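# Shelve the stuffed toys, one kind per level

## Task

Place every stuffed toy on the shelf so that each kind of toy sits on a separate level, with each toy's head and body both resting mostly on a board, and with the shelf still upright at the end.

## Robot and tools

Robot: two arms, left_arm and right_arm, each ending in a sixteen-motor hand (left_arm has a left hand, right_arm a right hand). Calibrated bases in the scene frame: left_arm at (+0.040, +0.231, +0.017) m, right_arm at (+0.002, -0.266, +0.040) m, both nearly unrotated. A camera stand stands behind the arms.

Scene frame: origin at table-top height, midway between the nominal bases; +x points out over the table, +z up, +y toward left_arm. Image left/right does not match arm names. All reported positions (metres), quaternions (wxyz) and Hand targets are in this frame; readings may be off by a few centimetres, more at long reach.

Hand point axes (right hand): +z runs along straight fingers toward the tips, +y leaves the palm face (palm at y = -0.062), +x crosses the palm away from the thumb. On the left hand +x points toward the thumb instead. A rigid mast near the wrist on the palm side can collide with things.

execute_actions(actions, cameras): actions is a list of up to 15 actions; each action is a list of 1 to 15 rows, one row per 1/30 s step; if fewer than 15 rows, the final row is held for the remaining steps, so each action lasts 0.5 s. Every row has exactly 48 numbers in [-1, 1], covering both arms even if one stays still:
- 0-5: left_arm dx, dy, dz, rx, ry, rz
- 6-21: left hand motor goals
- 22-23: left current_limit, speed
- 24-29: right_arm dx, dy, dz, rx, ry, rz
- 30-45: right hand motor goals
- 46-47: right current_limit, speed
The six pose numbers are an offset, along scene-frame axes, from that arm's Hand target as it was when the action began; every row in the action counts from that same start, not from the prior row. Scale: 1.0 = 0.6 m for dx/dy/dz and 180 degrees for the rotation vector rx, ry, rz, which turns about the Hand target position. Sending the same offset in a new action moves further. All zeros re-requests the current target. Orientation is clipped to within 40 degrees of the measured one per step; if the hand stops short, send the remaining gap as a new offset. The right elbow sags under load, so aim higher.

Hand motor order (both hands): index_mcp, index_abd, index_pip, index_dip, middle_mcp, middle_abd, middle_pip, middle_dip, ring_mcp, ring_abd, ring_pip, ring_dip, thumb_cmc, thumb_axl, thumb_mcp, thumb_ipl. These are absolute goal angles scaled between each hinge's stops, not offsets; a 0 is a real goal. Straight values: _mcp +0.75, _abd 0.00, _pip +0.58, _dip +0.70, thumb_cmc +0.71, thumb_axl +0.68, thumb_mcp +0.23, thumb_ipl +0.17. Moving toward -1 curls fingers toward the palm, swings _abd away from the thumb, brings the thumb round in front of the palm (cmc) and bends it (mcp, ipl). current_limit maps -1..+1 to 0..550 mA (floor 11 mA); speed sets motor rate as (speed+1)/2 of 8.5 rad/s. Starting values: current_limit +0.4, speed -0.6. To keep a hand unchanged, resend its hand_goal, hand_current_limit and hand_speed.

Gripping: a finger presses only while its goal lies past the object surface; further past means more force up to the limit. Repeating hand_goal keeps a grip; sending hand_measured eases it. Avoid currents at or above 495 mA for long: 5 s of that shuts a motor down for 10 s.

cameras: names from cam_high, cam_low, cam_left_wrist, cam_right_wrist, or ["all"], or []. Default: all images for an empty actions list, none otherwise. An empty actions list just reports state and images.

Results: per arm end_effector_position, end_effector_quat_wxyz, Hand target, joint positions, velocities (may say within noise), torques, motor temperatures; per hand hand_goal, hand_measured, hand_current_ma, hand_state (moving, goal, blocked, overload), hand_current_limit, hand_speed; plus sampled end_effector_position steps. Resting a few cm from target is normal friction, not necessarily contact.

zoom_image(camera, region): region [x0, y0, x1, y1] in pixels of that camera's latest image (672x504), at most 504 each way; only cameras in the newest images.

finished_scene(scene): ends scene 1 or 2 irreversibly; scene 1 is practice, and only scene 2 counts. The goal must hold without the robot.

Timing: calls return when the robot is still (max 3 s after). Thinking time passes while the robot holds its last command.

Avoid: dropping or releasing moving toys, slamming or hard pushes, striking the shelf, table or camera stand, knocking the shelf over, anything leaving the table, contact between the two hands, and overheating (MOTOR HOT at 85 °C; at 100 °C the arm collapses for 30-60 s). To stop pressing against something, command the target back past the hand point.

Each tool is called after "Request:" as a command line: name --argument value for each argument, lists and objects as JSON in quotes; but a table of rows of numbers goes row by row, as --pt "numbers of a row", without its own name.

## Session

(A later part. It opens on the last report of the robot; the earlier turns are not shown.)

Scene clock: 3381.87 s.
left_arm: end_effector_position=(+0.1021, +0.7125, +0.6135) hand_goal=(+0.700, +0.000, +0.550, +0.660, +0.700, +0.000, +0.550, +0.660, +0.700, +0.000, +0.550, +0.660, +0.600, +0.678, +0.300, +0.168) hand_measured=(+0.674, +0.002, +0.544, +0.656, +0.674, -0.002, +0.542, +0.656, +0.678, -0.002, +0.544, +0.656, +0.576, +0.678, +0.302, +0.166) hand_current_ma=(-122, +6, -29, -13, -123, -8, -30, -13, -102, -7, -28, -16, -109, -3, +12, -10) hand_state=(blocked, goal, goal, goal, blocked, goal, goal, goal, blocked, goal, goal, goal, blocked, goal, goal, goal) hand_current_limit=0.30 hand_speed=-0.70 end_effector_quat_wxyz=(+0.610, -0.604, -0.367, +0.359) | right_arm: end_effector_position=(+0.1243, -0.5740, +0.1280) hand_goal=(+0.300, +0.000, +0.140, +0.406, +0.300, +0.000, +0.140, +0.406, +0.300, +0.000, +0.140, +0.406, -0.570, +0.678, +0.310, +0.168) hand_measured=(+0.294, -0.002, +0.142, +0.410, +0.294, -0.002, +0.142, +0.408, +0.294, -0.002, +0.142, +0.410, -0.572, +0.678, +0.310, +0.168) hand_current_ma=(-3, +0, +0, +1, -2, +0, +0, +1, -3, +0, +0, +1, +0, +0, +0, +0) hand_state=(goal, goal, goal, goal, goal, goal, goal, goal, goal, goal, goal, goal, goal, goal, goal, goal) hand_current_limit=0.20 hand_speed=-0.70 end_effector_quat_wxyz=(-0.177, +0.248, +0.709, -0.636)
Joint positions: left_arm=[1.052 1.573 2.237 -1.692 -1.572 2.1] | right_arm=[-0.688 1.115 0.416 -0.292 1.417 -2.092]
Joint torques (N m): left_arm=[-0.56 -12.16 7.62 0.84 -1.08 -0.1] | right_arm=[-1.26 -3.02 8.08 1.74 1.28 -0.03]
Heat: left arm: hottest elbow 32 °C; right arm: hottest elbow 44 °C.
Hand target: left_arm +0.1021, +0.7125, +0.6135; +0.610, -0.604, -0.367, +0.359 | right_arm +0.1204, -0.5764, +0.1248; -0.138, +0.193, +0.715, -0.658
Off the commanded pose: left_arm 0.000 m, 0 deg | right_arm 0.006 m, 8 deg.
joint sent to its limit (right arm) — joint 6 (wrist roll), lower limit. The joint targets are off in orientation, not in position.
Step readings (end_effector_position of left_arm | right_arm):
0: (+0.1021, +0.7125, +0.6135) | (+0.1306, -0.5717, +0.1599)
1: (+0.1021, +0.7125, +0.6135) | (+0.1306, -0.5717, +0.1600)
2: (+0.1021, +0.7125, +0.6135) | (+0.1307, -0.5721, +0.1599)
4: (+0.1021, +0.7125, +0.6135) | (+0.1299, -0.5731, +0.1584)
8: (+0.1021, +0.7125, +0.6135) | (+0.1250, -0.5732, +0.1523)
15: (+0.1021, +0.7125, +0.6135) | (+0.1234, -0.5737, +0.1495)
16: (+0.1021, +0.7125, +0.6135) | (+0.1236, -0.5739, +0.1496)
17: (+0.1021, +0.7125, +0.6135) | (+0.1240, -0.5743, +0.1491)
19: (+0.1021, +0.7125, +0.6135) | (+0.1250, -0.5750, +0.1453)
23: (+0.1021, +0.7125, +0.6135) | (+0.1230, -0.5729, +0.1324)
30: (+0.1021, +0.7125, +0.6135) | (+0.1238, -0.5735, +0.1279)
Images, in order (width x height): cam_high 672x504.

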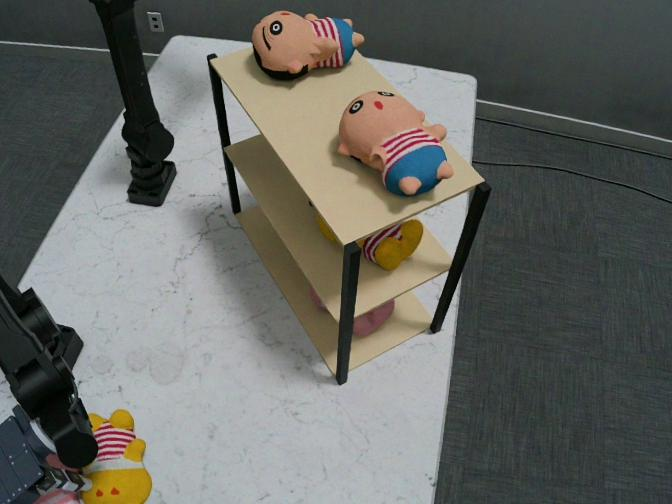

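Request:
execute_actions --actions '[[[0,0,0,0,0,0,0.7,0,0.55,0.66,0.7,0,0.55,0.66,0.7,0,0.55,0.66,0.6,0.678,0.3,0.168,0.3,-0.7,-0.02,-0.008,0.01,0,0,0,0.3,0,0.14,0.406,0.3,0,0.14,0.406,0.3,0,0.14,0.406,-0.57,0.678,0.31,0.168,0.2,-0.7]],[[0,0,0,0,0,0,0.7,0,0.55,0.66,0.7,0,0.55,0.66,0.7,0,0.55,0.66,0.6,0.678,0.3,0.168,0.3,-0.7,0,0,-0.025,0,0,0,0.3,0,0.14,0.406,0.3,0,0.14,0.406,0.3,0,0.14,0.406,-0.57,0.678,0.31,0.168,0.2,-0.7]]]' --cameras '["cam_high","cam_right_wrist"]'

Request:
zoom_image --camera "cam_high" --region '[0, 330, 200, 504]'

Scene clock: 3392.97 s.
left_arm: end_effector_position=(+0.1021, +0.7125, +0.6135) hand_goal=(+0.700, +0.000, +0.550, +0.660, +0.700, +0.000, +0.550, +0.660, +0.700, +0.000, +0.550, +0.660, +0.600, +0.678, +0.300, +0.168) hand_measured=(+0.674, +0.002, +0.544, +0.656, +0.674, -0.002, +0.542, +0.656, +0.678, -0.002, +0.544, +0.656, +0.576, +0.678, +0.302, +0.166) hand_current_ma=(-122, +6, -29, -13, -123, -8, -30, -13, -102, -7, -28, -16, -109, -3, +12, -10) hand_state=(blocked, goal, goal, goal, blocked, goal, goal, goal, blocked, goal, goal, goal, blocked, goal, goal, goal) hand_current_limit=0.30 hand_speed=-0.70 end_effector_quat_wxyz=(+0.610, -0.604, -0.367, +0.359) | right_arm: end_effector_position=(+0.1124, -0.5795, +0.1199) hand_goal=(+0.300, +0.000, +0.140, +0.406, +0.300, +0.000, +0.140, +0.406, +0.300, +0.000, +0.140, +0.406, -0.570, +0.678, +0.310, +0.168) hand_measured=(+0.294, -0.002, +0.142, +0.410, +0.294, -0.002, +0.142, +0.408, +0.294, -0.002, +0.142, +0.410, -0.572, +0.678, +0.310, +0.168) hand_current_ma=(-3, +0, +0, +1, -2, +0, +0, +1, -3, +0, +0, +1, +0, +0, +0, +0) hand_state=(goal, goal, goal, goal, goal, goal, goal, goal, goal, goal, goal, goal, goal, goal, goal, goal) hand_current_limit=0.20 hand_speed=-0.70 end_effector_quat_wxyz=(-0.188, +0.263, +0.705, -0.631)
Joint positions: left_arm=[1.052 1.573 2.237 -1.692 -1.572 2.1] | right_arm=[-0.731 1.14 0.407 -0.255 1.411 -2.092]
Joint torques (N m): left_arm=[-0.56 -12.1 7.64 0.85 -1.08 -0.1] | right_arm=[-1.14 -2.32 7.69 1.87 1.17 -0.03]
Heat: left arm: hottest elbow 32 °C; right arm: hottest elbow 43 °C.
Hand target: left_arm +0.1021, +0.7125, +0.6135; +0.610, -0.604, -0.367, +0.359 | right_arm +0.1083, -0.5812, +0.1158; -0.138, +0.193, +0.715, -0.658
Off the commanded pose: left_arm 0.000 m, 0 deg | right_arm 0.006 m, 10 deg.
joint sent to its limit (right arm) — joint 6 (wrist roll), lower limit. The joint targets are off in orientation, not in position.
Step readings (end_effector_position of left_arm | right_arm):
0: (+0.1021, +0.7125, +0.6135) | (+0.1243, -0.5740, +0.1280)
1: (+0.1021, +0.7125, +0.6135) | (+0.1243, -0.5740, +0.1280)
2: (+0.1021, +0.7125, +0.6135) | (+0.1238, -0.5742, +0.1280)
4: (+0.1021, +0.7125, +0.6135) | (+0.1206, -0.5754, +0.1280)
8: (+0.1021, +0.7125, +0.6135) | (+0.1132, -0.5782, +0.1280)
15: (+0.1021, +0.7125, +0.6135) | (+0.1113, -0.5789, +0.1281)
16: (+0.1021, +0.7125, +0.6135) | (+0.1114, -0.5789, +0.1280)
17: (+0.1021, +0.7125, +0.6135) | (+0.1114, -0.5789, +0.1279)
19: (+0.1021, +0.7125, +0.6135) | (+0.1122, -0.5794, +0.1276)
23: (+0.1021, +0.7125, +0.6135) | (+0.1132, -0.5801, +0.1239)
30: (+0.1021, +0.7125, +0.6135) | (+0.1121, -0.5792, +0.1197)
Images, in order (width x height): cam_high 672x504, cam_right_wrist 672x504.

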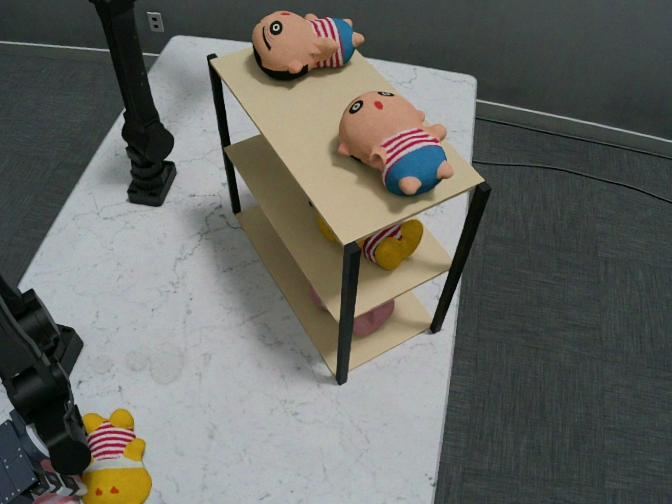

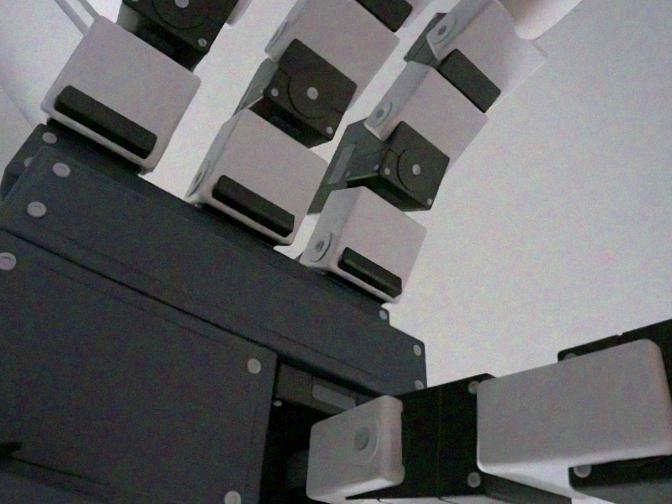

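Scaled by 2.520 from the camera's 672x504 image, which has a finer 960x720 frame.

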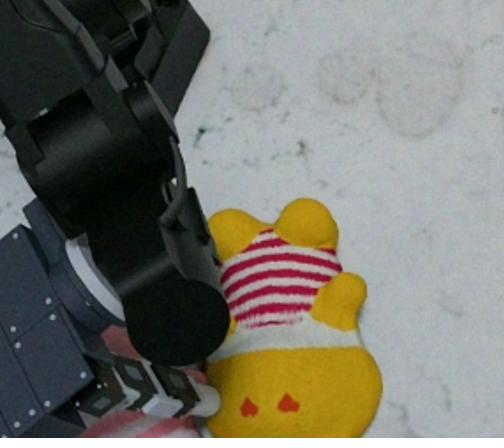

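Request:
execute_actions --actions '[[[0,0,0,0,0,0,0.7,0,0.55,0.66,0.7,0,0.55,0.66,0.7,0,0.55,0.66,0.6,0.678,0.3,0.168,0.3,-0.7,-0.003,0,-0.02,0,0,0,0.3,0,0.14,0.406,0.3,0,0.14,0.406,0.3,0,0.14,0.406,-0.57,0.678,0.31,0.168,0.2,-0.7]],[[0,0,0,0,0,0,0.7,0,0.55,0.66,0.7,0,0.55,0.66,0.7,0,0.55,0.66,0.6,0.678,0.3,0.168,0.3,-0.7,0,0,-0.015,0,0,0,0.3,0,0.14,0.406,0.3,0,0.14,0.406,0.3,0,0.14,0.406,-0.57,0.678,0.31,0.168,0.2,-0.7]]]' --cameras '["cam_high"]'

Request:
zoom_image --camera "cam_high" --region '[0, 330, 200, 504]'

Scene clock: 3404.50 s.
left_arm: end_effector_position=(+0.1021, +0.7125, +0.6135) hand_goal=(+0.700, +0.000, +0.550, +0.660, +0.700, +0.000, +0.550, +0.660, +0.700, +0.000, +0.550, +0.660, +0.600, +0.678, +0.300, +0.168) hand_measured=(+0.674, +0.002, +0.544, +0.656, +0.674, -0.002, +0.542, +0.656, +0.678, -0.002, +0.544, +0.656, +0.576, +0.678, +0.302, +0.166) hand_current_ma=(-122, +6, -29, -13, -123, -8, -30, -13, -102, -7, -28, -16, -109, -3, +12, -10) hand_state=(blocked, goal, goal, goal, blocked, goal, goal, goal, blocked, goal, goal, goal, blocked, goal, goal, goal) hand_current_limit=0.30 hand_speed=-0.70 end_effector_quat_wxyz=(+0.610, -0.604, -0.367, +0.359) | right_arm: end_effector_position=(+0.1124, -0.5810, +0.1010) hand_goal=(+0.300, +0.000, +0.140, +0.406, +0.300, +0.000, +0.140, +0.406, +0.300, +0.000, +0.140, +0.406, -0.570, +0.678, +0.310, +0.168) hand_measured=(+0.294, -0.002, +0.142, +0.410, +0.294, -0.002, +0.142, +0.408, +0.294, -0.002, +0.142, +0.410, -0.570, +0.678, +0.310, +0.168) hand_current_ma=(-3, +0, +0, +1, -2, +0, +0, +1, -3, +0, +0, +1, +0, +0, +0, +0) hand_state=(goal, goal, goal, goal, goal, goal, goal, goal, goal, goal, goal, goal, goal, goal, goal, goal) hand_current_limit=0.20 hand_speed=-0.70 end_effector_quat_wxyz=(-0.186, +0.267, +0.704, -0.631)
Joint positions: left_arm=[1.052 1.573 2.237 -1.692 -1.572 2.1] | right_arm=[-0.735 1.206 0.381 -0.156 1.41 -2.092]
Joint torques (N m): left_arm=[-0.62 -12.16 7.64 0.87 -1.08 -0.1] | right_arm=[-1.2 -2.9 6.76 1.48 1.1 -0.03]
Heat: left arm: hottest elbow 32 °C; right arm: hottest elbow 42 °C.
Hand target: left_arm +0.1021, +0.7125, +0.6135; +0.610, -0.604, -0.367, +0.359 | right_arm +0.1065, -0.5812, +0.0948; -0.138, +0.193, +0.715, -0.658
Off the commanded pose: left_arm 0.000 m, 0 deg | right_arm 0.009 m, 11 deg.
joint sent to its limit (right arm) — joint 6 (wrist roll), lower limit. The joint targets are off in orientation, not in position.
Step readings (end_effector_position of left_arm | right_arm):
0: (+0.1021, +0.7125, +0.6135) | (+0.1125, -0.5795, +0.1199)
1: (+0.1021, +0.7125, +0.6135) | (+0.1125, -0.5796, +0.1198)
2: (+0.1021, +0.7125, +0.6135) | (+0.1128, -0.5799, +0.1197)
4: (+0.1021, +0.7125, +0.6135) | (+0.1127, -0.5803, +0.1174)
8: (+0.1021, +0.7125, +0.6135) | (+0.1115, -0.5797, +0.1112)
15: (+0.1021, +0.7125, +0.6135) | (+0.1116, -0.5803, +0.1092)
16: (+0.1021, +0.7125, +0.6135) | (+0.1117, -0.5804, +0.1093)
17: (+0.1021, +0.7125, +0.6135) | (+0.1121, -0.5807, +0.1091)
19: (+0.1021, +0.7125, +0.6135) | (+0.1125, -0.5811, +0.1075)
23: (+0.1021, +0.7125, +0.6135) | (+0.1118, -0.5805, +0.1025)
30: (+0.1021, +0.7125, +0.6135) | (+0.1122, -0.5808, +0.1009)
Images, in order (width x height): cam_high 672x504.

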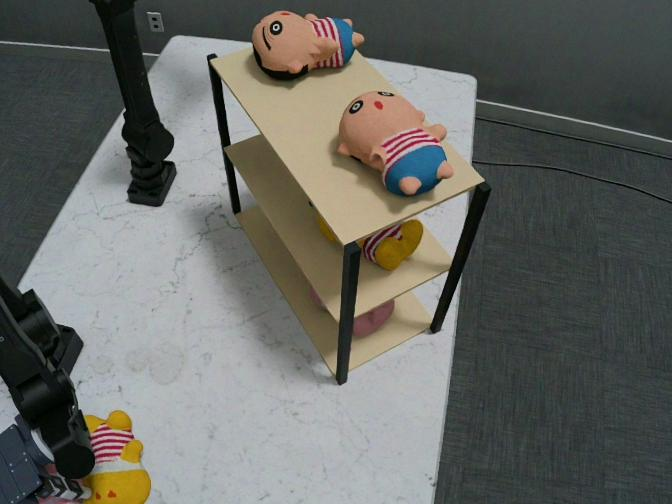

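Scaled by 2.520 from the camera's 672x504 image, which has a finer 960x720 frame.

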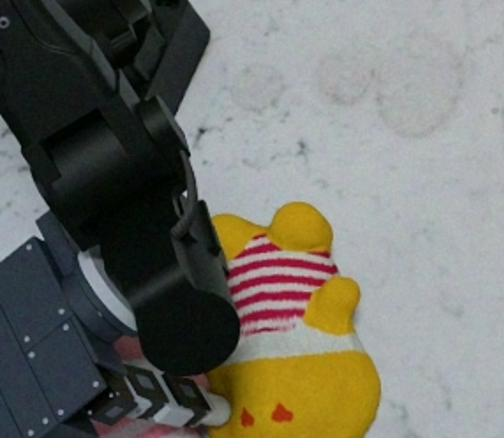

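Request:
execute_actions --actions '[[[0,0,0,0,0,0,0.7,0,0.55,0.66,0.7,0,0.55,0.66,0.7,0,0.55,0.66,0.6,0.678,0.3,0.168,0.3,-0.7,0,0,0,0,0,0,0.2,0,0.14,0.38,0.2,0,0.14,0.38,0.2,0,0.14,0.38,-0.57,0.678,0.3,0.15,0.1,-0.75]],[[0,0,0,0,0,0,0.7,0,0.55,0.66,0.7,0,0.55,0.66,0.7,0,0.55,0.66,0.6,0.678,0.3,0.168,0.3,-0.7,0,0,0,0,0,0,0.05,0,0.12,0.36,0.05,0,0.12,0.36,0.05,0,0.12,0.36,-0.57,0.678,0.28,0.13,0.1,-0.75]],[[0,0,0,0,0,0,0.7,0,0.55,0.66,0.7,0,0.55,0.66,0.7,0,0.55,0.66,0.6,0.678,0.3,0.168,0.3,-0.7,0,0,0,0,0,0,-0.1,0,0.1,0.35,-0.1,0,0.1,0.35,-0.1,0,0.1,0.35,-0.57,0.678,0.25,0.1,0.1,-0.75]],[[0,0,0,0,0,0,0.7,0,0.55,0.66,0.7,0,0.55,0.66,0.7,0,0.55,0.66,0.6,0.678,0.3,0.168,0.3,-0.7,0,0,0,0,0,0,-0.3,0,0.08,0.33,-0.3,0,0.08,0.33,-0.3,0,0.08,0.33,-0.57,0.678,0.2,0.08,0.1,-0.75]]]' --cameras '["cam_high"]'

Request:
zoom_image --camera "cam_high" --region '[0, 330, 200, 504]'

Scene clock: 3418.40 s.
left_arm: end_effector_position=(+0.1021, +0.7125, +0.6135) hand_goal=(+0.700, +0.000, +0.550, +0.660, +0.700, +0.000, +0.550, +0.660, +0.700, +0.000, +0.550, +0.660, +0.600, +0.678, +0.300, +0.168) hand_measured=(+0.674, +0.002, +0.544, +0.656, +0.674, -0.002, +0.542, +0.656, +0.678, -0.002, +0.544, +0.656, +0.576, +0.678, +0.302, +0.166) hand_current_ma=(-122, +6, -29, -13, -123, -8, -30, -13, -102, -7, -28, -16, -109, -3, +12, -10) hand_state=(blocked, goal, goal, goal, blocked, goal, goal, goal, blocked, goal, goal, goal, blocked, goal, goal, goal) hand_current_limit=0.30 hand_speed=-0.70 end_effector_quat_wxyz=(+0.610, -0.604, -0.367, +0.359) | right_arm: end_effector_position=(+0.1112, -0.5805, +0.0993) hand_goal=(-0.300, +0.000, +0.080, +0.330, -0.300, +0.000, +0.080, +0.330, -0.300, +0.000, +0.080, +0.330, -0.570, +0.678, +0.200, +0.080) hand_measured=(-0.214, -0.002, +0.106, +0.348, -0.252, -0.002, +0.108, +0.344, -0.244, -0.004, +0.104, +0.346, -0.550, +0.678, +0.270, +0.116) hand_current_ma=(+198, +0, +25, +14, +76, +0, +29, +9, +100, -1, +24, +13, +17, +0, +191, +69) hand_state=(blocked, goal, blocked, goal, blocked, goal, blocked, goal, blocked, goal, blocked, goal, goal, goal, blocked, blocked) hand_current_limit=0.10 hand_speed=-0.75 end_effector_quat_wxyz=(-0.189, +0.265, +0.705, -0.630)
Joint positions: left_arm=[1.052 1.573 2.237 -1.692 -1.572 2.1] | right_arm=[-0.737 1.21 0.38 -0.155 1.41 -2.092]
Joint torques (N m): left_arm=[-0.62 -12.22 7.62 0.84 -1.08 -0.1] | right_arm=[-1.14 -2.78 6.84 1.72 1.01 -0.02]
Heat: left arm: hottest elbow 32 °C; right arm: hottest elbow 41 °C.
Hand target: left_arm +0.1021, +0.7125, +0.6135; +0.610, -0.604, -0.367, +0.359 | right_arm +0.1066, -0.5811, +0.0948; -0.138, +0.193, +0.715, -0.658
Off the commanded pose: left_arm 0.000 m, 0 deg | right_arm 0.007 m, 11 deg.
joint sent to its limit (right arm) — joint 6 (wrist roll), lower limit. The joint targets are off in orientation, not in position.
Step readings (end_effector_position of left_arm | right_arm):
0: (+0.1021, +0.7125, +0.6135) | (+0.1124, -0.5810, +0.1010)
1: (+0.1021, +0.7125, +0.6135) | (+0.1124, -0.5810, +0.1010)
2: (+0.1021, +0.7125, +0.6135) | (+0.1124, -0.5810, +0.1010)
4: (+0.1021, +0.7125, +0.6135) | (+0.1124, -0.5810, +0.1009)
8: (+0.1021, +0.7125, +0.6135) | (+0.1124, -0.5810, +0.1007)
15: (+0.1021, +0.7125, +0.6135) | (+0.1124, -0.5810, +0.1007)
16: (+0.1021, +0.7125, +0.6135) | (+0.1124, -0.5810, +0.1008)
17: (+0.1021, +0.7125, +0.6135) | (+0.1123, -0.5810, +0.1008)
19: (+0.1021, +0.7125, +0.6135) | (+0.1123, -0.5810, +0.1008)
23: (+0.1021, +0.7125, +0.6135) | (+0.1116, -0.5809, +0.1003)
30: (+0.1021, +0.7125, +0.6135) | (+0.1113, -0.5806, +0.1000)
31: (+0.1021, +0.7125, +0.6135) | (+0.1113, -0.5806, +0.1000)
32: (+0.1021, +0.7125, +0.6135) | (+0.1113, -0.5806, +0.1000)
34: (+0.1021, +0.7125, +0.6135) | (+0.1113, -0.5806, +0.1000)
38: (+0.1021, +0.7125, +0.6135) | (+0.1113, -0.5806, +0.0999)
45: (+0.1021, +0.7125, +0.6135) | (+0.1113, -0.5806, +0.0996)
46: (+0.1021, +0.7125, +0.6135) | (+0.1113, -0.5806, +0.0996)
47: (+0.1021, +0.7125, +0.6135) | (+0.1113, -0.5806, +0.0996)
49: (+0.1021, +0.7125, +0.6135) | (+0.1113, -0.5806, +0.0996)
53: (+0.1021, +0.7125, +0.6135) | (+0.1112, -0.5805, +0.0995)
60: (+0.1021, +0.7125, +0.6135) | (+0.1112, -0.5805, +0.0993)
Images, in order (width x height): cam_high 672x504.

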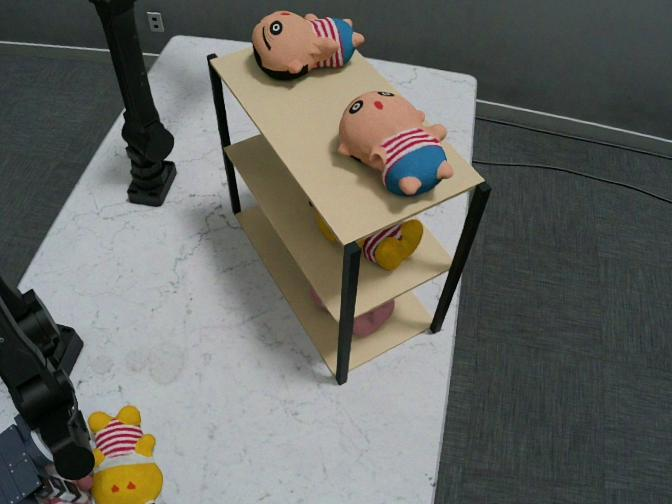

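Scaled by 2.520 from the camera's 672x504 image, which has a finer 960x720 frame.

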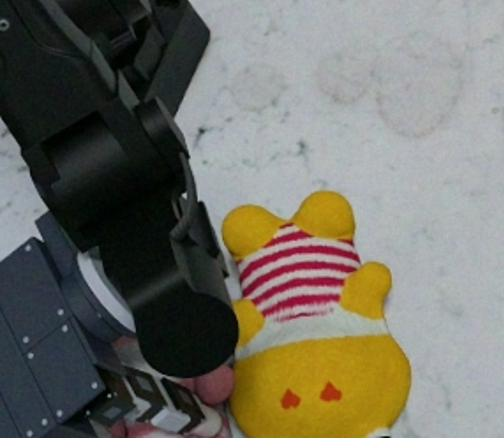

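Request:
execute_actions --actions '[[[0,0,0,0,0,0,0.7,0,0.55,0.66,0.7,0,0.55,0.66,0.7,0,0.55,0.66,0.6,0.678,0.3,0.168,0.3,-0.7,0,0,0,0,0,0,-0.45,0,0.06,0.31,-0.45,0,0.06,0.31,-0.45,0,0.06,0.31,-0.57,0.678,0.13,0.05,0.2,-0.75]],[[0,0,0,0,0,0,0.7,0,0.55,0.66,0.7,0,0.55,0.66,0.7,0,0.55,0.66,0.6,0.678,0.3,0.168,0.3,-0.7,0,0,0,0,0,0,-0.6,0,0.05,0.3,-0.6,0,0.05,0.3,-0.6,0,0.05,0.3,-0.57,0.678,0.05,0.05,0.35,-0.75]],[[0,0,0,0,0,0,0.7,0,0.55,0.66,0.7,0,0.55,0.66,0.7,0,0.55,0.66,0.6,0.678,0.3,0.168,0.3,-0.7,0,0,0,0,0,0,-0.6,0,0.05,0.3,-0.6,0,0.05,0.3,-0.6,0,0.05,0.3,-0.57,0.678,0.05,0.05,0.4,-0.75]]]' --cameras '["cam_high"]'

Request:
zoom_image --camera "cam_high" --region '[0, 330, 200, 504]'

Scene clock: 3431.07 s.
left_arm: end_effector_position=(+0.1021, +0.7125, +0.6135) hand_goal=(+0.700, +0.000, +0.550, +0.660, +0.700, +0.000, +0.550, +0.660, +0.700, +0.000, +0.550, +0.660, +0.600, +0.678, +0.300, +0.168) hand_measured=(+0.674, +0.002, +0.544, +0.656, +0.674, -0.002, +0.542, +0.656, +0.678, -0.002, +0.544, +0.656, +0.576, +0.678, +0.302, +0.166) hand_current_ma=(-122, +6, -29, -13, -123, -8, -30, -13, -102, -7, -28, -16, -109, -3, +12, -10) hand_state=(blocked, goal, goal, goal, blocked, goal, goal, goal, blocked, goal, goal, goal, blocked, goal, goal, goal) hand_current_limit=0.30 hand_speed=-0.70 end_effector_quat_wxyz=(+0.610, -0.604, -0.367, +0.359) | right_arm: end_effector_position=(+0.1111, -0.5804, +0.0991) hand_goal=(-0.600, +0.000, +0.050, +0.300, -0.600, +0.000, +0.050, +0.300, -0.600, +0.000, +0.050, +0.300, -0.570, +0.678, +0.050, +0.050) hand_measured=(-0.412, -0.012, +0.096, +0.316, -0.526, -0.004, +0.092, +0.322, -0.540, -0.006, +0.080, +0.312, -0.532, +0.678, +0.270, +0.116) hand_current_ma=(+385, -5, +63, +11, +156, -1, +55, +19, +108, -2, +32, +8, +50, +0, +385, +187) hand_state=(blocked, goal, blocked, goal, blocked, goal, blocked, blocked, blocked, goal, blocked, goal, blocked, goal, blocked, blocked) hand_current_limit=0.40 hand_speed=-0.75 end_effector_quat_wxyz=(-0.189, +0.265, +0.705, -0.630)
Joint positions: left_arm=[1.052 1.573 2.237 -1.692 -1.572 2.1] | right_arm=[-0.737 1.211 0.38 -0.155 1.41 -2.093]
Joint torques (N m): left_arm=[-0.67 -12.1 7.62 0.85 -1.07 -0.1] | right_arm=[-1.08 -2.9 6.83 1.73 0.94 0]
Heat: left arm: hottest elbow 32 °C; right arm: hottest elbow 41 °C.
Hand target: left_arm +0.1021, +0.7125, +0.6135; +0.610, -0.604, -0.367, +0.359 | right_arm +0.1066, -0.5811, +0.0947; -0.138, +0.193, +0.715, -0.658
Off the commanded pose: left_arm 0.000 m, 0 deg | right_arm 0.006 m, 11 deg.
joint sent to its limit (right arm) — joint 6 (wrist roll), lower limit. The joint targets are off in orientation, not in position.
Step readings (end_effector_position of left_arm | right_arm):
0: (+0.1021, +0.7125, +0.6135) | (+0.1112, -0.5805, +0.0993)
1: (+0.1021, +0.7125, +0.6135) | (+0.1112, -0.5805, +0.0993)
2: (+0.1021, +0.7125, +0.6135) | (+0.1112, -0.5805, +0.0993)
4: (+0.1021, +0.7125, +0.6135) | (+0.1112, -0.5805, +0.0992)
8: (+0.1021, +0.7125, +0.6135) | (+0.1112, -0.5805, +0.0991)
15: (+0.1021, +0.7125, +0.6135) | (+0.1112, -0.5805, +0.0991)
16: (+0.1021, +0.7125, +0.6135) | (+0.1111, -0.5804, +0.0991)
17: (+0.1021, +0.7125, +0.6135) | (+0.1111, -0.5804, +0.0991)
19: (+0.1021, +0.7125, +0.6135) | (+0.1111, -0.5804, +0.0991)
23: (+0.1021, +0.7125, +0.6135) | (+0.1111, -0.5804, +0.0991)
30: (+0.1021, +0.7125, +0.6135) | (+0.1111, -0.5804, +0.0991)
31: (+0.1021, +0.7125, +0.6135) | (+0.1111, -0.5804, +0.0991)
32: (+0.1021, +0.7125, +0.6135) | (+0.1111, -0.5804, +0.0991)
34: (+0.1021, +0.7125, +0.6135) | (+0.1111, -0.5804, +0.0991)
38: (+0.1021, +0.7125, +0.6135) | (+0.1111, -0.5804, +0.0991)
45: (+0.1021, +0.7125, +0.6135) | (+0.1111, -0.5804, +0.0991)
Images, in order (width x height): cam_high 672x504.

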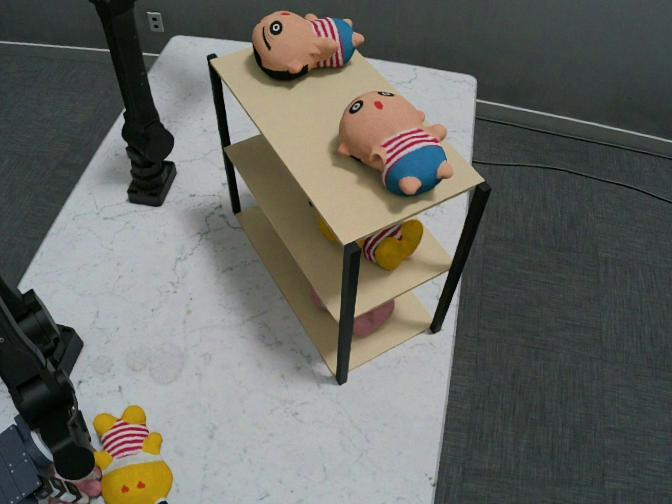

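Scaled by 2.520 from the camera's 672x504 image, which has a finer 960x720 frame.

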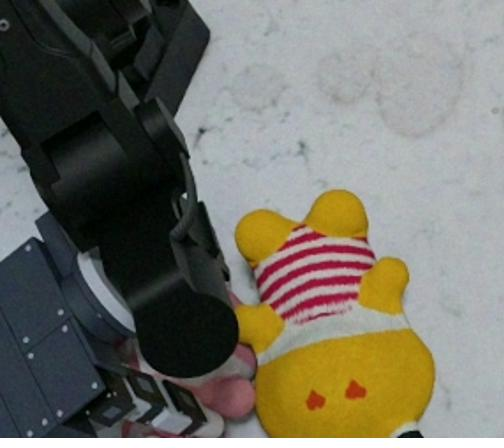

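Request:
execute_actions --actions '[[[0,0,0,0,0,0,0.7,0,0.55,0.66,0.7,0,0.55,0.66,0.7,0,0.55,0.66,0.6,0.678,0.3,0.168,0.3,-0.7,0,0,0.04,0,0,0,-0.7,0,0.05,0.3,-0.75,0,0.05,0.3,-0.75,0,0.05,0.3,-0.57,0.678,0.0,0.03,0.4,-0.75]],[[0,0,0,0,0,0,0.7,0,0.55,0.66,0.7,0,0.55,0.66,0.7,0,0.55,0.66,0.6,0.678,0.3,0.168,0.3,-0.7,0,0,0.05,0,0,0,-0.7,0,0.05,0.3,-0.75,0,0.05,0.3,-0.75,0,0.05,0.3,-0.57,0.678,0.0,0.03,0.4,-0.75]]]' --cameras '["cam_high"]'

Request:
zoom_image --camera "cam_high" --region '[0, 330, 200, 504]'

Scene clock: 3440.80 s.
left_arm: end_effector_position=(+0.1021, +0.7125, +0.6135) hand_goal=(+0.700, +0.000, +0.550, +0.660, +0.700, +0.000, +0.550, +0.660, +0.700, +0.000, +0.550, +0.660, +0.600, +0.678, +0.300, +0.168) hand_measured=(+0.674, +0.002, +0.544, +0.656, +0.674, -0.002, +0.542, +0.656, +0.678, -0.002, +0.544, +0.656, +0.576, +0.678, +0.302, +0.166) hand_current_ma=(-122, +6, -29, -13, -123, -8, -30, -13, -102, -7, -28, -16, -109, -3, +12, -10) hand_state=(blocked, goal, goal, goal, blocked, goal, goal, goal, blocked, goal, goal, goal, blocked, goal, goal, goal) hand_current_limit=0.30 hand_speed=-0.70 end_effector_quat_wxyz=(+0.610, -0.604, -0.367, +0.359) | right_arm: end_effector_position=(+0.0959, -0.5686, +0.1303) hand_goal=(-0.700, +0.000, +0.050, +0.300, -0.750, +0.000, +0.050, +0.300, -0.750, +0.000, +0.050, +0.300, -0.570, +0.678, +0.000, +0.030) hand_measured=(-0.456, -0.012, +0.082, +0.306, -0.742, -0.002, +0.054, +0.302, -0.696, +0.008, +0.074, +0.310, -0.544, +0.676, +0.270, +0.088) hand_current_ma=(+385, -5, +36, +3, +5, +0, +1, +0, +92, +3, +22, +5, +27, -1, +385, +155) hand_state=(blocked, goal, blocked, goal, goal, goal, goal, goal, blocked, goal, blocked, goal, blocked, goal, blocked, blocked) hand_current_limit=0.40 hand_speed=-0.75 end_effector_quat_wxyz=(-0.206, +0.255, +0.706, -0.628)
Joint positions: left_arm=[1.052 1.573 2.237 -1.692 -1.572 2.1] | right_arm=[-0.737 1.063 0.399 -0.36 1.423 -2.093]
Joint torques (N m): left_arm=[-0.56 -12.16 7.62 0.85 -1.08 -0.1] | right_arm=[-0.73 -2.96 12.68 0.39 0.9 -0.04]
Heat: left arm: hottest elbow 32 °C; right arm: hottest elbow 41 °C.
Hand target: left_arm +0.1021, +0.7125, +0.6135; +0.610, -0.604, -0.367, +0.359 | right_arm +0.1066, -0.5812, +0.1488; -0.138, +0.193, +0.715, -0.658
Off the commanded pose: left_arm 0.000 m, 0 deg | right_arm 0.025 m, 11 deg.
joint sent to its limit (right arm) — joint 6 (wrist roll), lower limit. The joint targets are off in orientation, not in position.
Step readings (end_effector_position of left_arm | right_arm):
0: (+0.1021, +0.7125, +0.6135) | (+0.1111, -0.5804, +0.0991)
1: (+0.1021, +0.7125, +0.6135) | (+0.1111, -0.5804, +0.0991)
2: (+0.1021, +0.7125, +0.6135) | (+0.1110, -0.5804, +0.0993)
4: (+0.1021, +0.7125, +0.6135) | (+0.1098, -0.5793, +0.1010)
8: (+0.1021, +0.7125, +0.6135) | (+0.1071, -0.5773, +0.1091)
15: (+0.1021, +0.7125, +0.6135) | (+0.1049, -0.5754, +0.1109)
16: (+0.1021, +0.7125, +0.6135) | (+0.1046, -0.5752, +0.1109)
17: (+0.1021, +0.7125, +0.6135) | (+0.1034, -0.5740, +0.1109)
19: (+0.1021, +0.7125, +0.6135) | (+0.0996, -0.5711, +0.1134)
23: (+0.1021, +0.7125, +0.6135) | (+0.0957, -0.5684, +0.1240)
30: (+0.1021, +0.7125, +0.6135) | (+0.0968, -0.5694, +0.1309)
Images, in order (width x height): cam_high 672x504.

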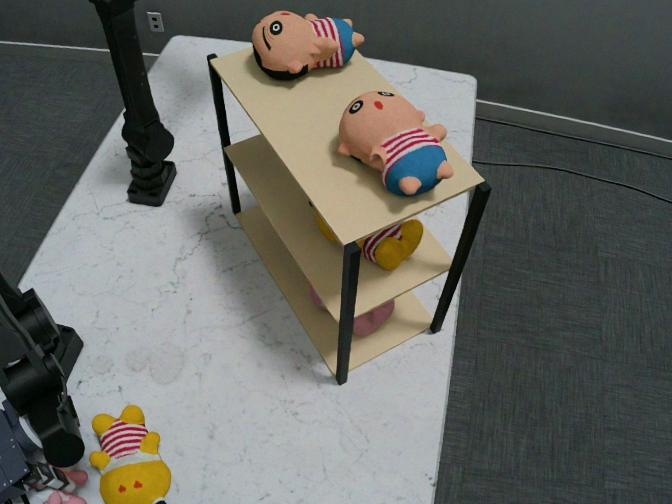

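Scaled by 2.520 from the camera's 672x504 image, which has a finer 960x720 frame.

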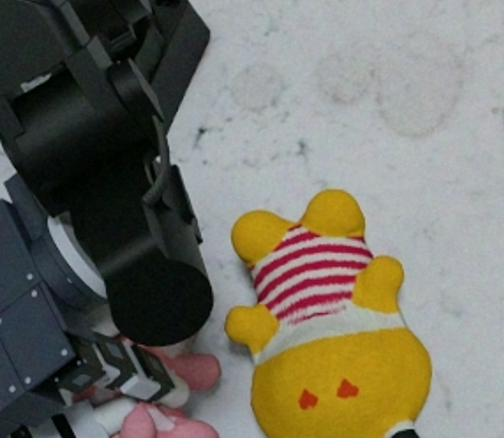

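Request:
execute_actions --actions '[[[0,0,0,0,0,0,0.7,0,0.55,0.66,0.7,0,0.55,0.66,0.7,0,0.55,0.66,0.6,0.678,0.3,0.168,0.3,-0.7,0.01,-0.01,0.03,0,0,0,-0.75,0,0.05,0.3,-0.8,0,0.05,0.3,-0.8,0,0.05,0.3,-0.57,0.678,0.0,0.03,0.4,-0.75]],[[0,0,0,0,0,0,0.7,0,0.55,0.66,0.7,0,0.55,0.66,0.7,0,0.55,0.66,0.6,0.678,0.3,0.168,0.3,-0.7,0.01,-0.01,0.03,0,0,0,-0.75,0,0.05,0.3,-0.8,0,0.05,0.3,-0.8,0,0.05,0.3,-0.57,0.678,0.0,0.03,0.4,-0.75]]]' --cameras '["cam_high","cam_right_wrist","cam_low"]'

Request:
zoom_image --camera "cam_high" --region '[0, 330, 200, 504]'

Scene clock: 3451.97 s.
left_arm: end_effector_position=(+0.1021, +0.7125, +0.6135) hand_goal=(+0.700, +0.000, +0.550, +0.660, +0.700, +0.000, +0.550, +0.660, +0.700, +0.000, +0.550, +0.660, +0.600, +0.678, +0.300, +0.168) hand_measured=(+0.674, +0.002, +0.544, +0.656, +0.674, -0.002, +0.542, +0.656, +0.678, -0.002, +0.544, +0.656, +0.576, +0.678, +0.302, +0.166) hand_current_ma=(-122, +6, -29, -13, -123, -8, -30, -13, -102, -7, -28, -16, -109, -3, +12, -10) hand_state=(blocked, goal, goal, goal, blocked, goal, goal, goal, blocked, goal, goal, goal, blocked, goal, goal, goal) hand_current_limit=0.30 hand_speed=-0.70 end_effector_quat_wxyz=(+0.610, -0.604, -0.367, +0.359) | right_arm: end_effector_position=(+0.1103, -0.5808, +0.1646) hand_goal=(-0.750, +0.000, +0.050, +0.300, -0.800, +0.000, +0.050, +0.300, -0.800, +0.000, +0.050, +0.300, -0.570, +0.678, +0.000, +0.030) hand_measured=(-0.456, -0.010, +0.082, +0.310, -0.780, -0.002, +0.054, +0.302, -0.778, +0.004, +0.058, +0.304, -0.548, +0.680, +0.270, +0.088) hand_current_ma=(+385, -5, +36, +5, +18, +0, +1, +0, +22, +1, +4, +1, +21, +0, +385, +154) hand_state=(blocked, goal, blocked, goal, goal, goal, goal, goal, blocked, goal, goal, goal, blocked, goal, blocked, blocked) hand_current_limit=0.40 hand_speed=-0.75 end_effector_quat_wxyz=(-0.205, +0.254, +0.708, -0.627)
Joint positions: left_arm=[1.052 1.573 2.237 -1.692 -1.572 2.1] | right_arm=[-0.737 1.041 0.498 -0.481 1.417 -2.094]
Joint torques (N m): left_arm=[-0.67 -12.1 7.64 0.85 -1.08 -0.1] | right_arm=[-0.97 -3.43 13.53 0.36 0.89 -0.01]
Heat: left arm: hottest elbow 32 °C; right arm: hottest elbow 42 °C.
Hand target: left_arm +0.1021, +0.7125, +0.6135; +0.610, -0.604, -0.367, +0.359 | right_arm +0.1186, -0.5931, +0.1847; -0.138, +0.193, +0.715, -0.658
Off the commanded pose: left_arm 0.000 m, 0 deg | right_arm 0.025 m, 11 deg.
joint sent to its limit (right arm) — joint 6 (wrist roll), lower limit. The joint targets are off in orientation, not in position.
Step readings (end_effector_position of left_arm | right_arm):
0: (+0.1021, +0.7125, +0.6135) | (+0.0960, -0.5685, +0.1302)
1: (+0.1021, +0.7125, +0.6135) | (+0.0959, -0.5685, +0.1302)
2: (+0.1021, +0.7125, +0.6135) | (+0.0958, -0.5684, +0.1306)
4: (+0.1021, +0.7125, +0.6135) | (+0.0962, -0.5687, +0.1331)
8: (+0.1021, +0.7125, +0.6135) | (+0.1008, -0.5729, +0.1429)
15: (+0.1021, +0.7125, +0.6135) | (+0.1036, -0.5753, +0.1484)
16: (+0.1021, +0.7125, +0.6135) | (+0.1035, -0.5751, +0.1482)
17: (+0.1021, +0.7125, +0.6135) | (+0.1032, -0.5748, +0.1484)
19: (+0.1021, +0.7125, +0.6135) | (+0.1033, -0.5750, +0.1504)
23: (+0.1021, +0.7125, +0.6135) | (+0.1075, -0.5788, +0.1593)
30: (+0.1021, +0.7125, +0.6135) | (+0.1105, -0.5812, +0.1650)
Images, in order (width x height): cam_high 672x504, cam_low 672x504, cam_right_wrist 672x504.

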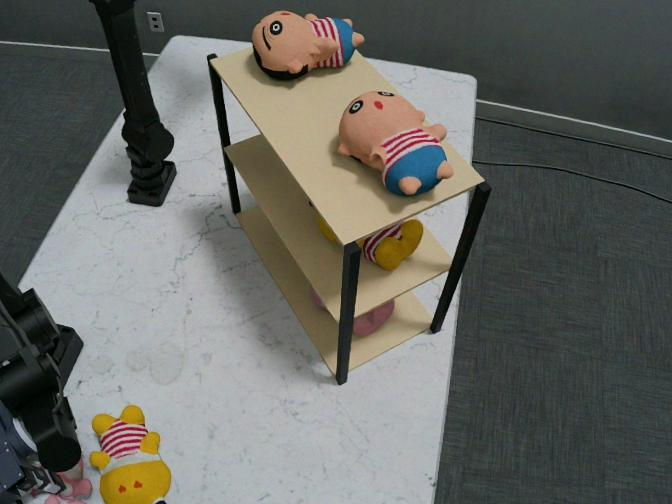

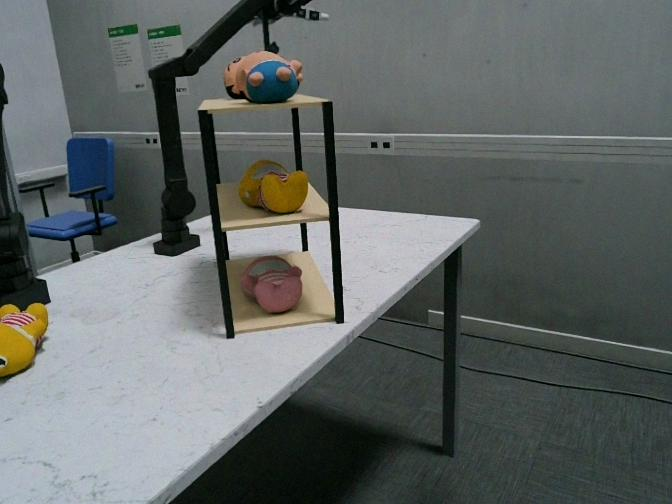

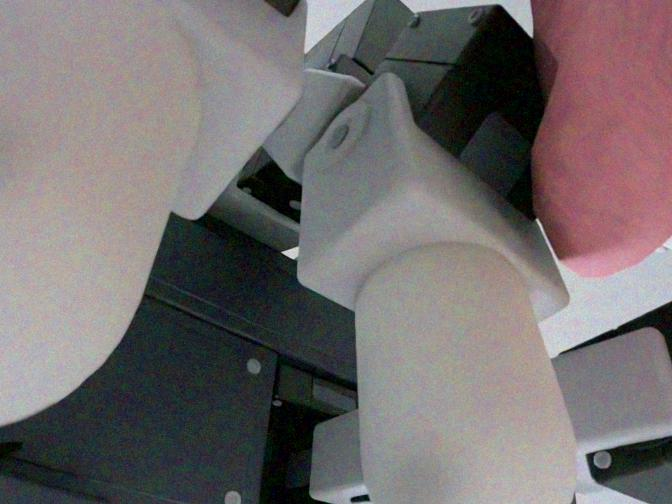

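Scaled by 2.520 from the camera's 672x504 image, which has a finer 960x720 frame.

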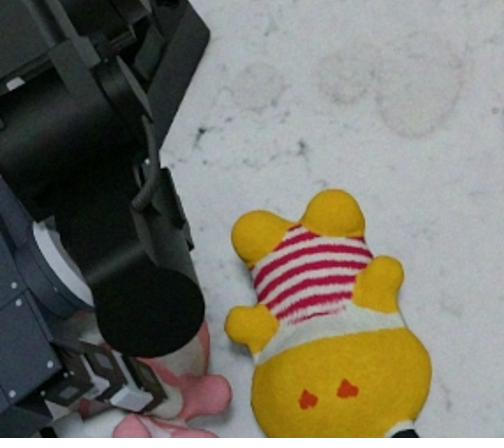

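Request:
execute_actions --actions '[[[0,0,0,0,0,0,0.7,0,0.55,0.66,0.7,0,0.55,0.66,0.7,0,0.55,0.66,0.6,0.678,0.3,0.168,0.3,-0.7,0,0,0.06,0,0,0,-0.75,0,0.05,0.3,-0.8,0,0.05,0.3,-0.8,0,0.05,0.3,-0.57,0.678,0.0,0.03,0.4,-0.75]],[[0,0,0,0,0,0,0.7,0,0.55,0.66,0.7,0,0.55,0.66,0.7,0,0.55,0.66,0.6,0.678,0.3,0.168,0.3,-0.7,0.0,0,0.06,0,0,0,-0.75,0,0.05,0.3,-0.8,0,0.05,0.3,-0.8,0,0.05,0.3,-0.57,0.678,0.0,0.03,0.4,-0.75]],[[0,0,0,0,0,0,0.7,0,0.55,0.66,0.7,0,0.55,0.66,0.7,0,0.55,0.66,0.6,0.678,0.3,0.168,0.3,-0.7,0.04,0,0.06,0,0,0.02,-0.75,0,0.05,0.3,-0.8,0,0.05,0.3,-0.8,0,0.05,0.3,-0.57,0.678,0.0,0.03,0.4,-0.75]]]' --cameras '["cam_high","cam_low"]'

Request:
zoom_image --camera "cam_high" --region '[0, 330, 200, 504]'

Scene clock: 3475.93 s.
left_arm: end_effector_position=(+0.1021, +0.7125, +0.6135) hand_goal=(+0.700, +0.000, +0.550, +0.660, +0.700, +0.000, +0.550, +0.660, +0.700, +0.000, +0.550, +0.660, +0.600, +0.678, +0.300, +0.168) hand_measured=(+0.674, +0.002, +0.544, +0.656, +0.674, -0.002, +0.542, +0.656, +0.678, -0.002, +0.544, +0.656, +0.576, +0.678, +0.302, +0.166) hand_current_ma=(-122, +6, -29, -13, -123, -8, -30, -13, -102, -7, -28, -16, -109, -3, +12, -10) hand_state=(blocked, goal, goal, goal, blocked, goal, goal, goal, blocked, goal, goal, goal, blocked, goal, goal, goal) hand_current_limit=0.30 hand_speed=-0.70 end_effector_quat_wxyz=(+0.610, -0.604, -0.367, +0.359) | right_arm: end_effector_position=(+0.1320, -0.5862, +0.2715) hand_goal=(-0.750, +0.000, +0.050, +0.300, -0.800, +0.000, +0.050, +0.300, -0.800, +0.000, +0.050, +0.300, -0.570, +0.678, +0.000, +0.030) hand_measured=(-0.456, -0.010, +0.082, +0.310, -0.780, -0.002, +0.054, +0.302, -0.778, +0.004, +0.058, +0.304, -0.548, +0.680, +0.270, +0.088) hand_current_ma=(+385, -5, +36, +5, +17, +0, +1, +0, +22, +1, +4, +1, +21, +0, +385, +154) hand_state=(blocked, goal, blocked, goal, goal, goal, goal, goal, blocked, goal, goal, goal, blocked, goal, blocked, blocked) hand_current_limit=0.40 hand_speed=-0.75 end_effector_quat_wxyz=(-0.189, +0.245, +0.713, -0.629)
Joint positions: left_arm=[1.052 1.573 2.237 -1.692 -1.572 2.1] | right_arm=[-0.706 0.943 0.744 -0.816 1.408 -2.094]
Joint torques (N m): left_arm=[-0.56 -12.16 7.64 0.85 -1.08 -0.1] | right_arm=[0.03 -2.55 15.16 0.4 0.89 0]
Heat: left arm: hottest elbow 32 °C; right arm: hottest elbow 46 °C.
Hand target: left_arm +0.1021, +0.7125, +0.6135; +0.610, -0.604, -0.367, +0.359 | right_arm +0.1426, -0.5931, +0.2927; -0.117, +0.170, +0.721, -0.662
Off the commanded pose: left_arm 0.000 m, 0 deg | right_arm 0.025 m, 13 deg.
joint sent to its limit (right arm) — joint 6 (wrist roll), lower limit. The joint targets are off in orientation, not in position.
Step readings (end_effector_position of left_arm | right_arm):
0: (+0.1021, +0.7125, +0.6135) | (+0.1103, -0.5808, +0.1646)
1: (+0.1021, +0.7125, +0.6135) | (+0.1102, -0.5808, +0.1647)
2: (+0.1021, +0.7125, +0.6135) | (+0.1095, -0.5801, +0.1654)
4: (+0.1021, +0.7125, +0.6135) | (+0.1081, -0.5789, +0.1700)
8: (+0.1021, +0.7125, +0.6135) | (+0.1100, -0.5810, +0.1896)
15: (+0.1021, +0.7125, +0.6135) | (+0.1126, -0.5830, +0.2010)
16: (+0.1021, +0.7125, +0.6135) | (+0.1123, -0.5826, +0.2006)
17: (+0.1021, +0.7125, +0.6135) | (+0.1114, -0.5818, +0.2010)
19: (+0.1021, +0.7125, +0.6135) | (+0.1098, -0.5803, +0.2046)
23: (+0.1021, +0.7125, +0.6135) | (+0.1112, -0.5819, +0.2228)
30: (+0.1021, +0.7125, +0.6135) | (+0.1134, -0.5837, +0.2352)
31: (+0.1021, +0.7125, +0.6135) | (+0.1133, -0.5835, +0.2350)
32: (+0.1021, +0.7125, +0.6135) | (+0.1128, -0.5829, +0.2356)
34: (+0.1021, +0.7125, +0.6135) | (+0.1135, -0.5823, +0.2403)
38: (+0.1021, +0.7125, +0.6135) | (+0.1254, -0.5855, +0.2609)
45: (+0.1021, +0.7125, +0.6135) | (+0.1325, -0.5868, +0.2721)
Images, in order (width x height): cam_high 672x504, cam_low 672x504.

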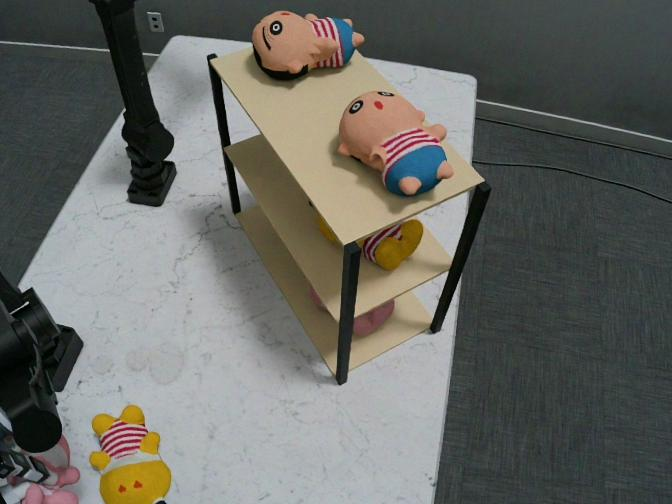

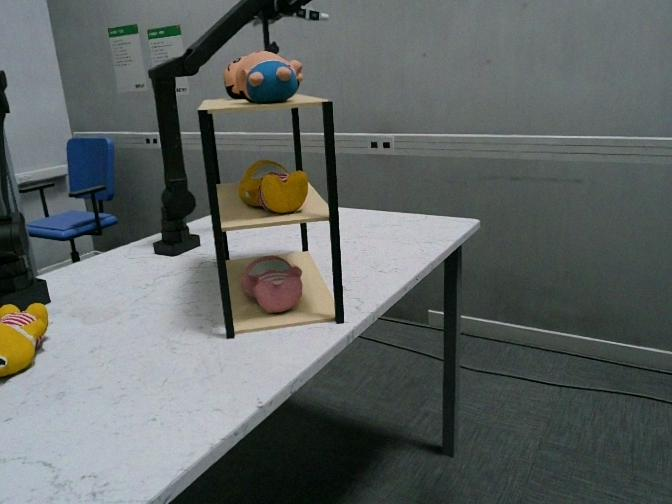

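Scaled by 2.520 from the camera's 672x504 image, which has a finer 960x720 frame.

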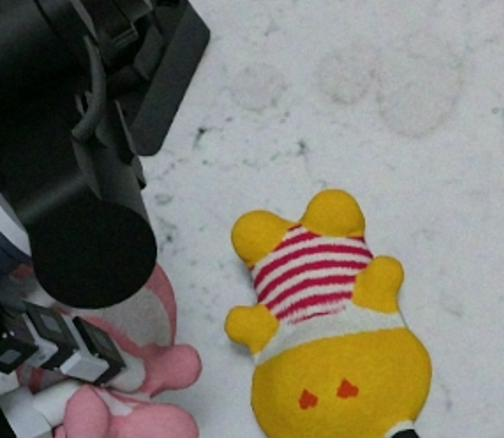

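Request:
execute_actions --actions '[[[0,0,0,0,0,0,0.7,0,0.55,0.66,0.7,0,0.55,0.66,0.7,0,0.55,0.66,0.6,0.678,0.3,0.168,0.3,-0.7,0.081,0.03,0.02,0,0,0.03,-0.75,0,0.05,0.3,-0.8,0,0.05,0.3,-0.8,0,0.05,0.3,-0.57,0.678,0.0,0.03,0.4,-0.75]],[[0,0,0,0,0,0,0.7,0,0.55,0.66,0.7,0,0.55,0.66,0.7,0,0.55,0.66,0.6,0.678,0.3,0.168,0.3,-0.7,0.081,0.03,0.02,0,0,0.03,-0.75,0,0.05,0.3,-0.8,0,0.05,0.3,-0.8,0,0.05,0.3,-0.57,0.678,0.0,0.03,0.4,-0.75]],[[0,0,0,0,0,0,0.7,0,0.55,0.66,0.7,0,0.55,0.66,0.7,0,0.55,0.66,0.6,0.678,0.3,0.168,0.3,-0.7,0.081,0.04,0,0,0,0.03,-0.75,0,0.05,0.3,-0.8,0,0.05,0.3,-0.8,0,0.05,0.3,-0.57,0.678,0.0,0.03,0.4,-0.75]],[[0,0,0,0,0,0,0.7,0,0.55,0.66,0.7,0,0.55,0.66,0.7,0,0.55,0.66,0.6,0.678,0.3,0.168,0.3,-0.7,0.081,0.05,0,0,0,0.03,-0.75,0,0.05,0.3,-0.8,0,0.05,0.3,-0.8,0,0.05,0.3,-0.57,0.678,0.0,0.03,0.4,-0.75]]]' --cameras '["cam_high","cam_low"]'

Scene clock: 3491.33 s.
left_arm: end_effector_position=(+0.1021, +0.7125, +0.6135) hand_goal=(+0.700, +0.000, +0.550, +0.660, +0.700, +0.000, +0.550, +0.660, +0.700, +0.000, +0.550, +0.660, +0.600, +0.678, +0.300, +0.168) hand_measured=(+0.674, +0.002, +0.544, +0.656, +0.674, -0.002, +0.542, +0.656, +0.678, -0.002, +0.544, +0.656, +0.576, +0.678, +0.302, +0.166) hand_current_ma=(-122, +6, -29, -13, -123, -8, -30, -13, -102, -7, -28, -16, -109, -3, +12, -10) hand_state=(blocked, goal, goal, goal, blocked, goal, goal, goal, blocked, goal, goal, goal, blocked, goal, goal, goal) hand_current_limit=0.30 hand_speed=-0.70 end_effector_quat_wxyz=(+0.610, -0.604, -0.367, +0.359) | right_arm: end_effector_position=(+0.3192, -0.4972, +0.2924) hand_goal=(-0.750, +0.000, +0.050, +0.300, -0.800, +0.000, +0.050, +0.300, -0.800, +0.000, +0.050, +0.300, -0.570, +0.678, +0.000, +0.030) hand_measured=(-0.456, -0.010, +0.082, +0.310, -0.782, -0.002, +0.054, +0.302, -0.778, +0.004, +0.058, +0.304, -0.548, +0.680, +0.270, +0.088) hand_current_ma=(+385, -5, +36, +5, +15, +0, +1, +0, +22, +1, +4, +1, +21, +0, +385, +154) hand_state=(blocked, goal, blocked, goal, goal, goal, goal, goal, blocked, goal, goal, goal, blocked, goal, blocked, blocked) hand_current_limit=0.40 hand_speed=-0.75 end_effector_quat_wxyz=(-0.045, +0.052, +0.750, -0.658)
Joint positions: left_arm=[1.052 1.573 2.237 -1.692 -1.572 2.1] | right_arm=[-0.208 1.107 0.906 -0.849 1.421 -2.095]
Joint torques (N m): left_arm=[-0.56 -12.16 7.62 0.85 -1.08 -0.1] | right_arm=[-0.56 -4.19 15.58 1.54 1.17 -0.01]
Motor temperatures (°C): left_arm=[23 27 32 21 26 23] | right_arm=[24 25 48 24 27 22]
Heat: left arm: hottest elbow 32 °C; right arm: hottest elbow 48 °C.
Hand target: left_arm +0.1021, +0.7125, +0.6135; +0.610, -0.604, -0.367, +0.359 | right_arm +0.3370, -0.5032, +0.3168; +0.009, +0.032, +0.740, -0.672
Off the commanded pose: left_arm 0.000 m, 0 deg | right_arm 0.031 m, 7 deg.
joint sent to its limit (right arm) — joint 6 (wrist roll), lower limit. The joint targets are off in orientation, not in position.
Step readings (end_effector_position of left_arm | right_arm):
0: (+0.1021, +0.7125, +0.6135) | (+0.1320, -0.5862, +0.2715)
1: (+0.1021, +0.7125, +0.6135) | (+0.1321, -0.5861, +0.2714)
2: (+0.1021, +0.7125, +0.6135) | (+0.1339, -0.5851, +0.2717)
4: (+0.1021, +0.7125, +0.6135) | (+0.1428, -0.5810, +0.2727)
8: (+0.1021, +0.7125, +0.6135) | (+0.1714, -0.5701, +0.2784)
15: (+0.1021, +0.7125, +0.6135) | (+0.1807, -0.5682, +0.2829)
16: (+0.1021, +0.7125, +0.6135) | (+0.1808, -0.5681, +0.2826)
17: (+0.1021, +0.7125, +0.6135) | (+0.1824, -0.5673, +0.2827)
19: (+0.1021, +0.7125, +0.6135) | (+0.1908, -0.5639, +0.2841)
23: (+0.1021, +0.7125, +0.6135) | (+0.2195, -0.5532, +0.2906)
30: (+0.1021, +0.7125, +0.6135) | (+0.2290, -0.5511, +0.2949)
31: (+0.1021, +0.7125, +0.6135) | (+0.2291, -0.5510, +0.2946)
32: (+0.1021, +0.7125, +0.6135) | (+0.2308, -0.5500, +0.2945)
34: (+0.1021, +0.7125, +0.6135) | (+0.2387, -0.5459, +0.2942)
38: (+0.1021, +0.7125, +0.6135) | (+0.2649, -0.5305, +0.2924)
45: (+0.1021, +0.7125, +0.6135) | (+0.2733, -0.5265, +0.2917)
46: (+0.1021, +0.7125, +0.6135) | (+0.2735, -0.5266, +0.2920)
47: (+0.1021, +0.7125, +0.6135) | (+0.2753, -0.5254, +0.2923)
49: (+0.1021, +0.7125, +0.6135) | (+0.2832, -0.5207, +0.2932)
53: (+0.1021, +0.7125, +0.6135) | (+0.3092, -0.5022, +0.2932)
60: (+0.1021, +0.7125, +0.6135) | (+0.3187, -0.4970, +0.2913)
Images, in order (width x height): cam_high 672x504, cam_low 672x504.

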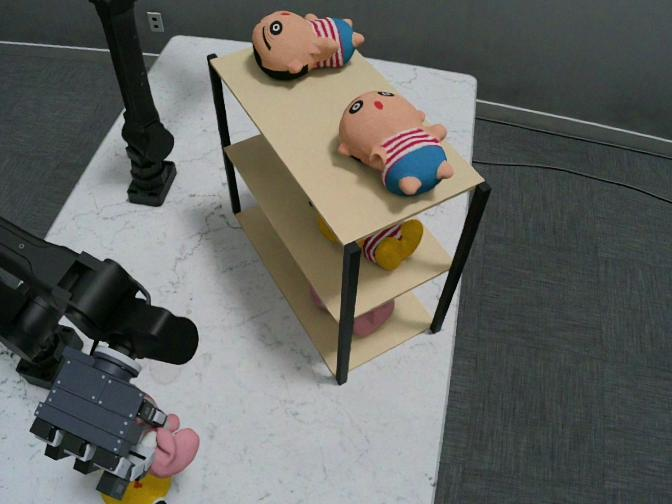

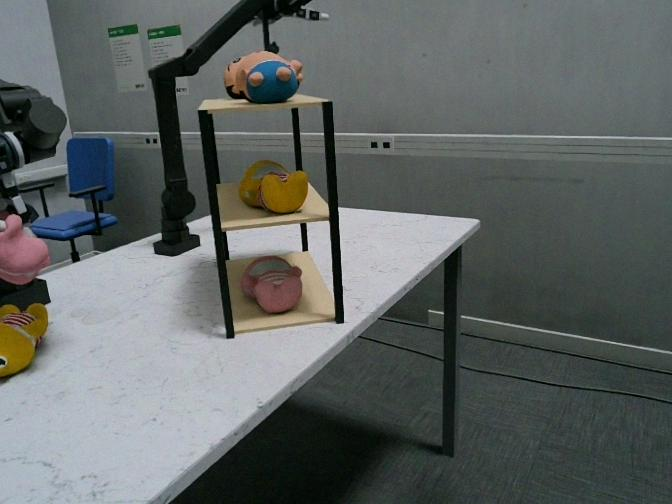

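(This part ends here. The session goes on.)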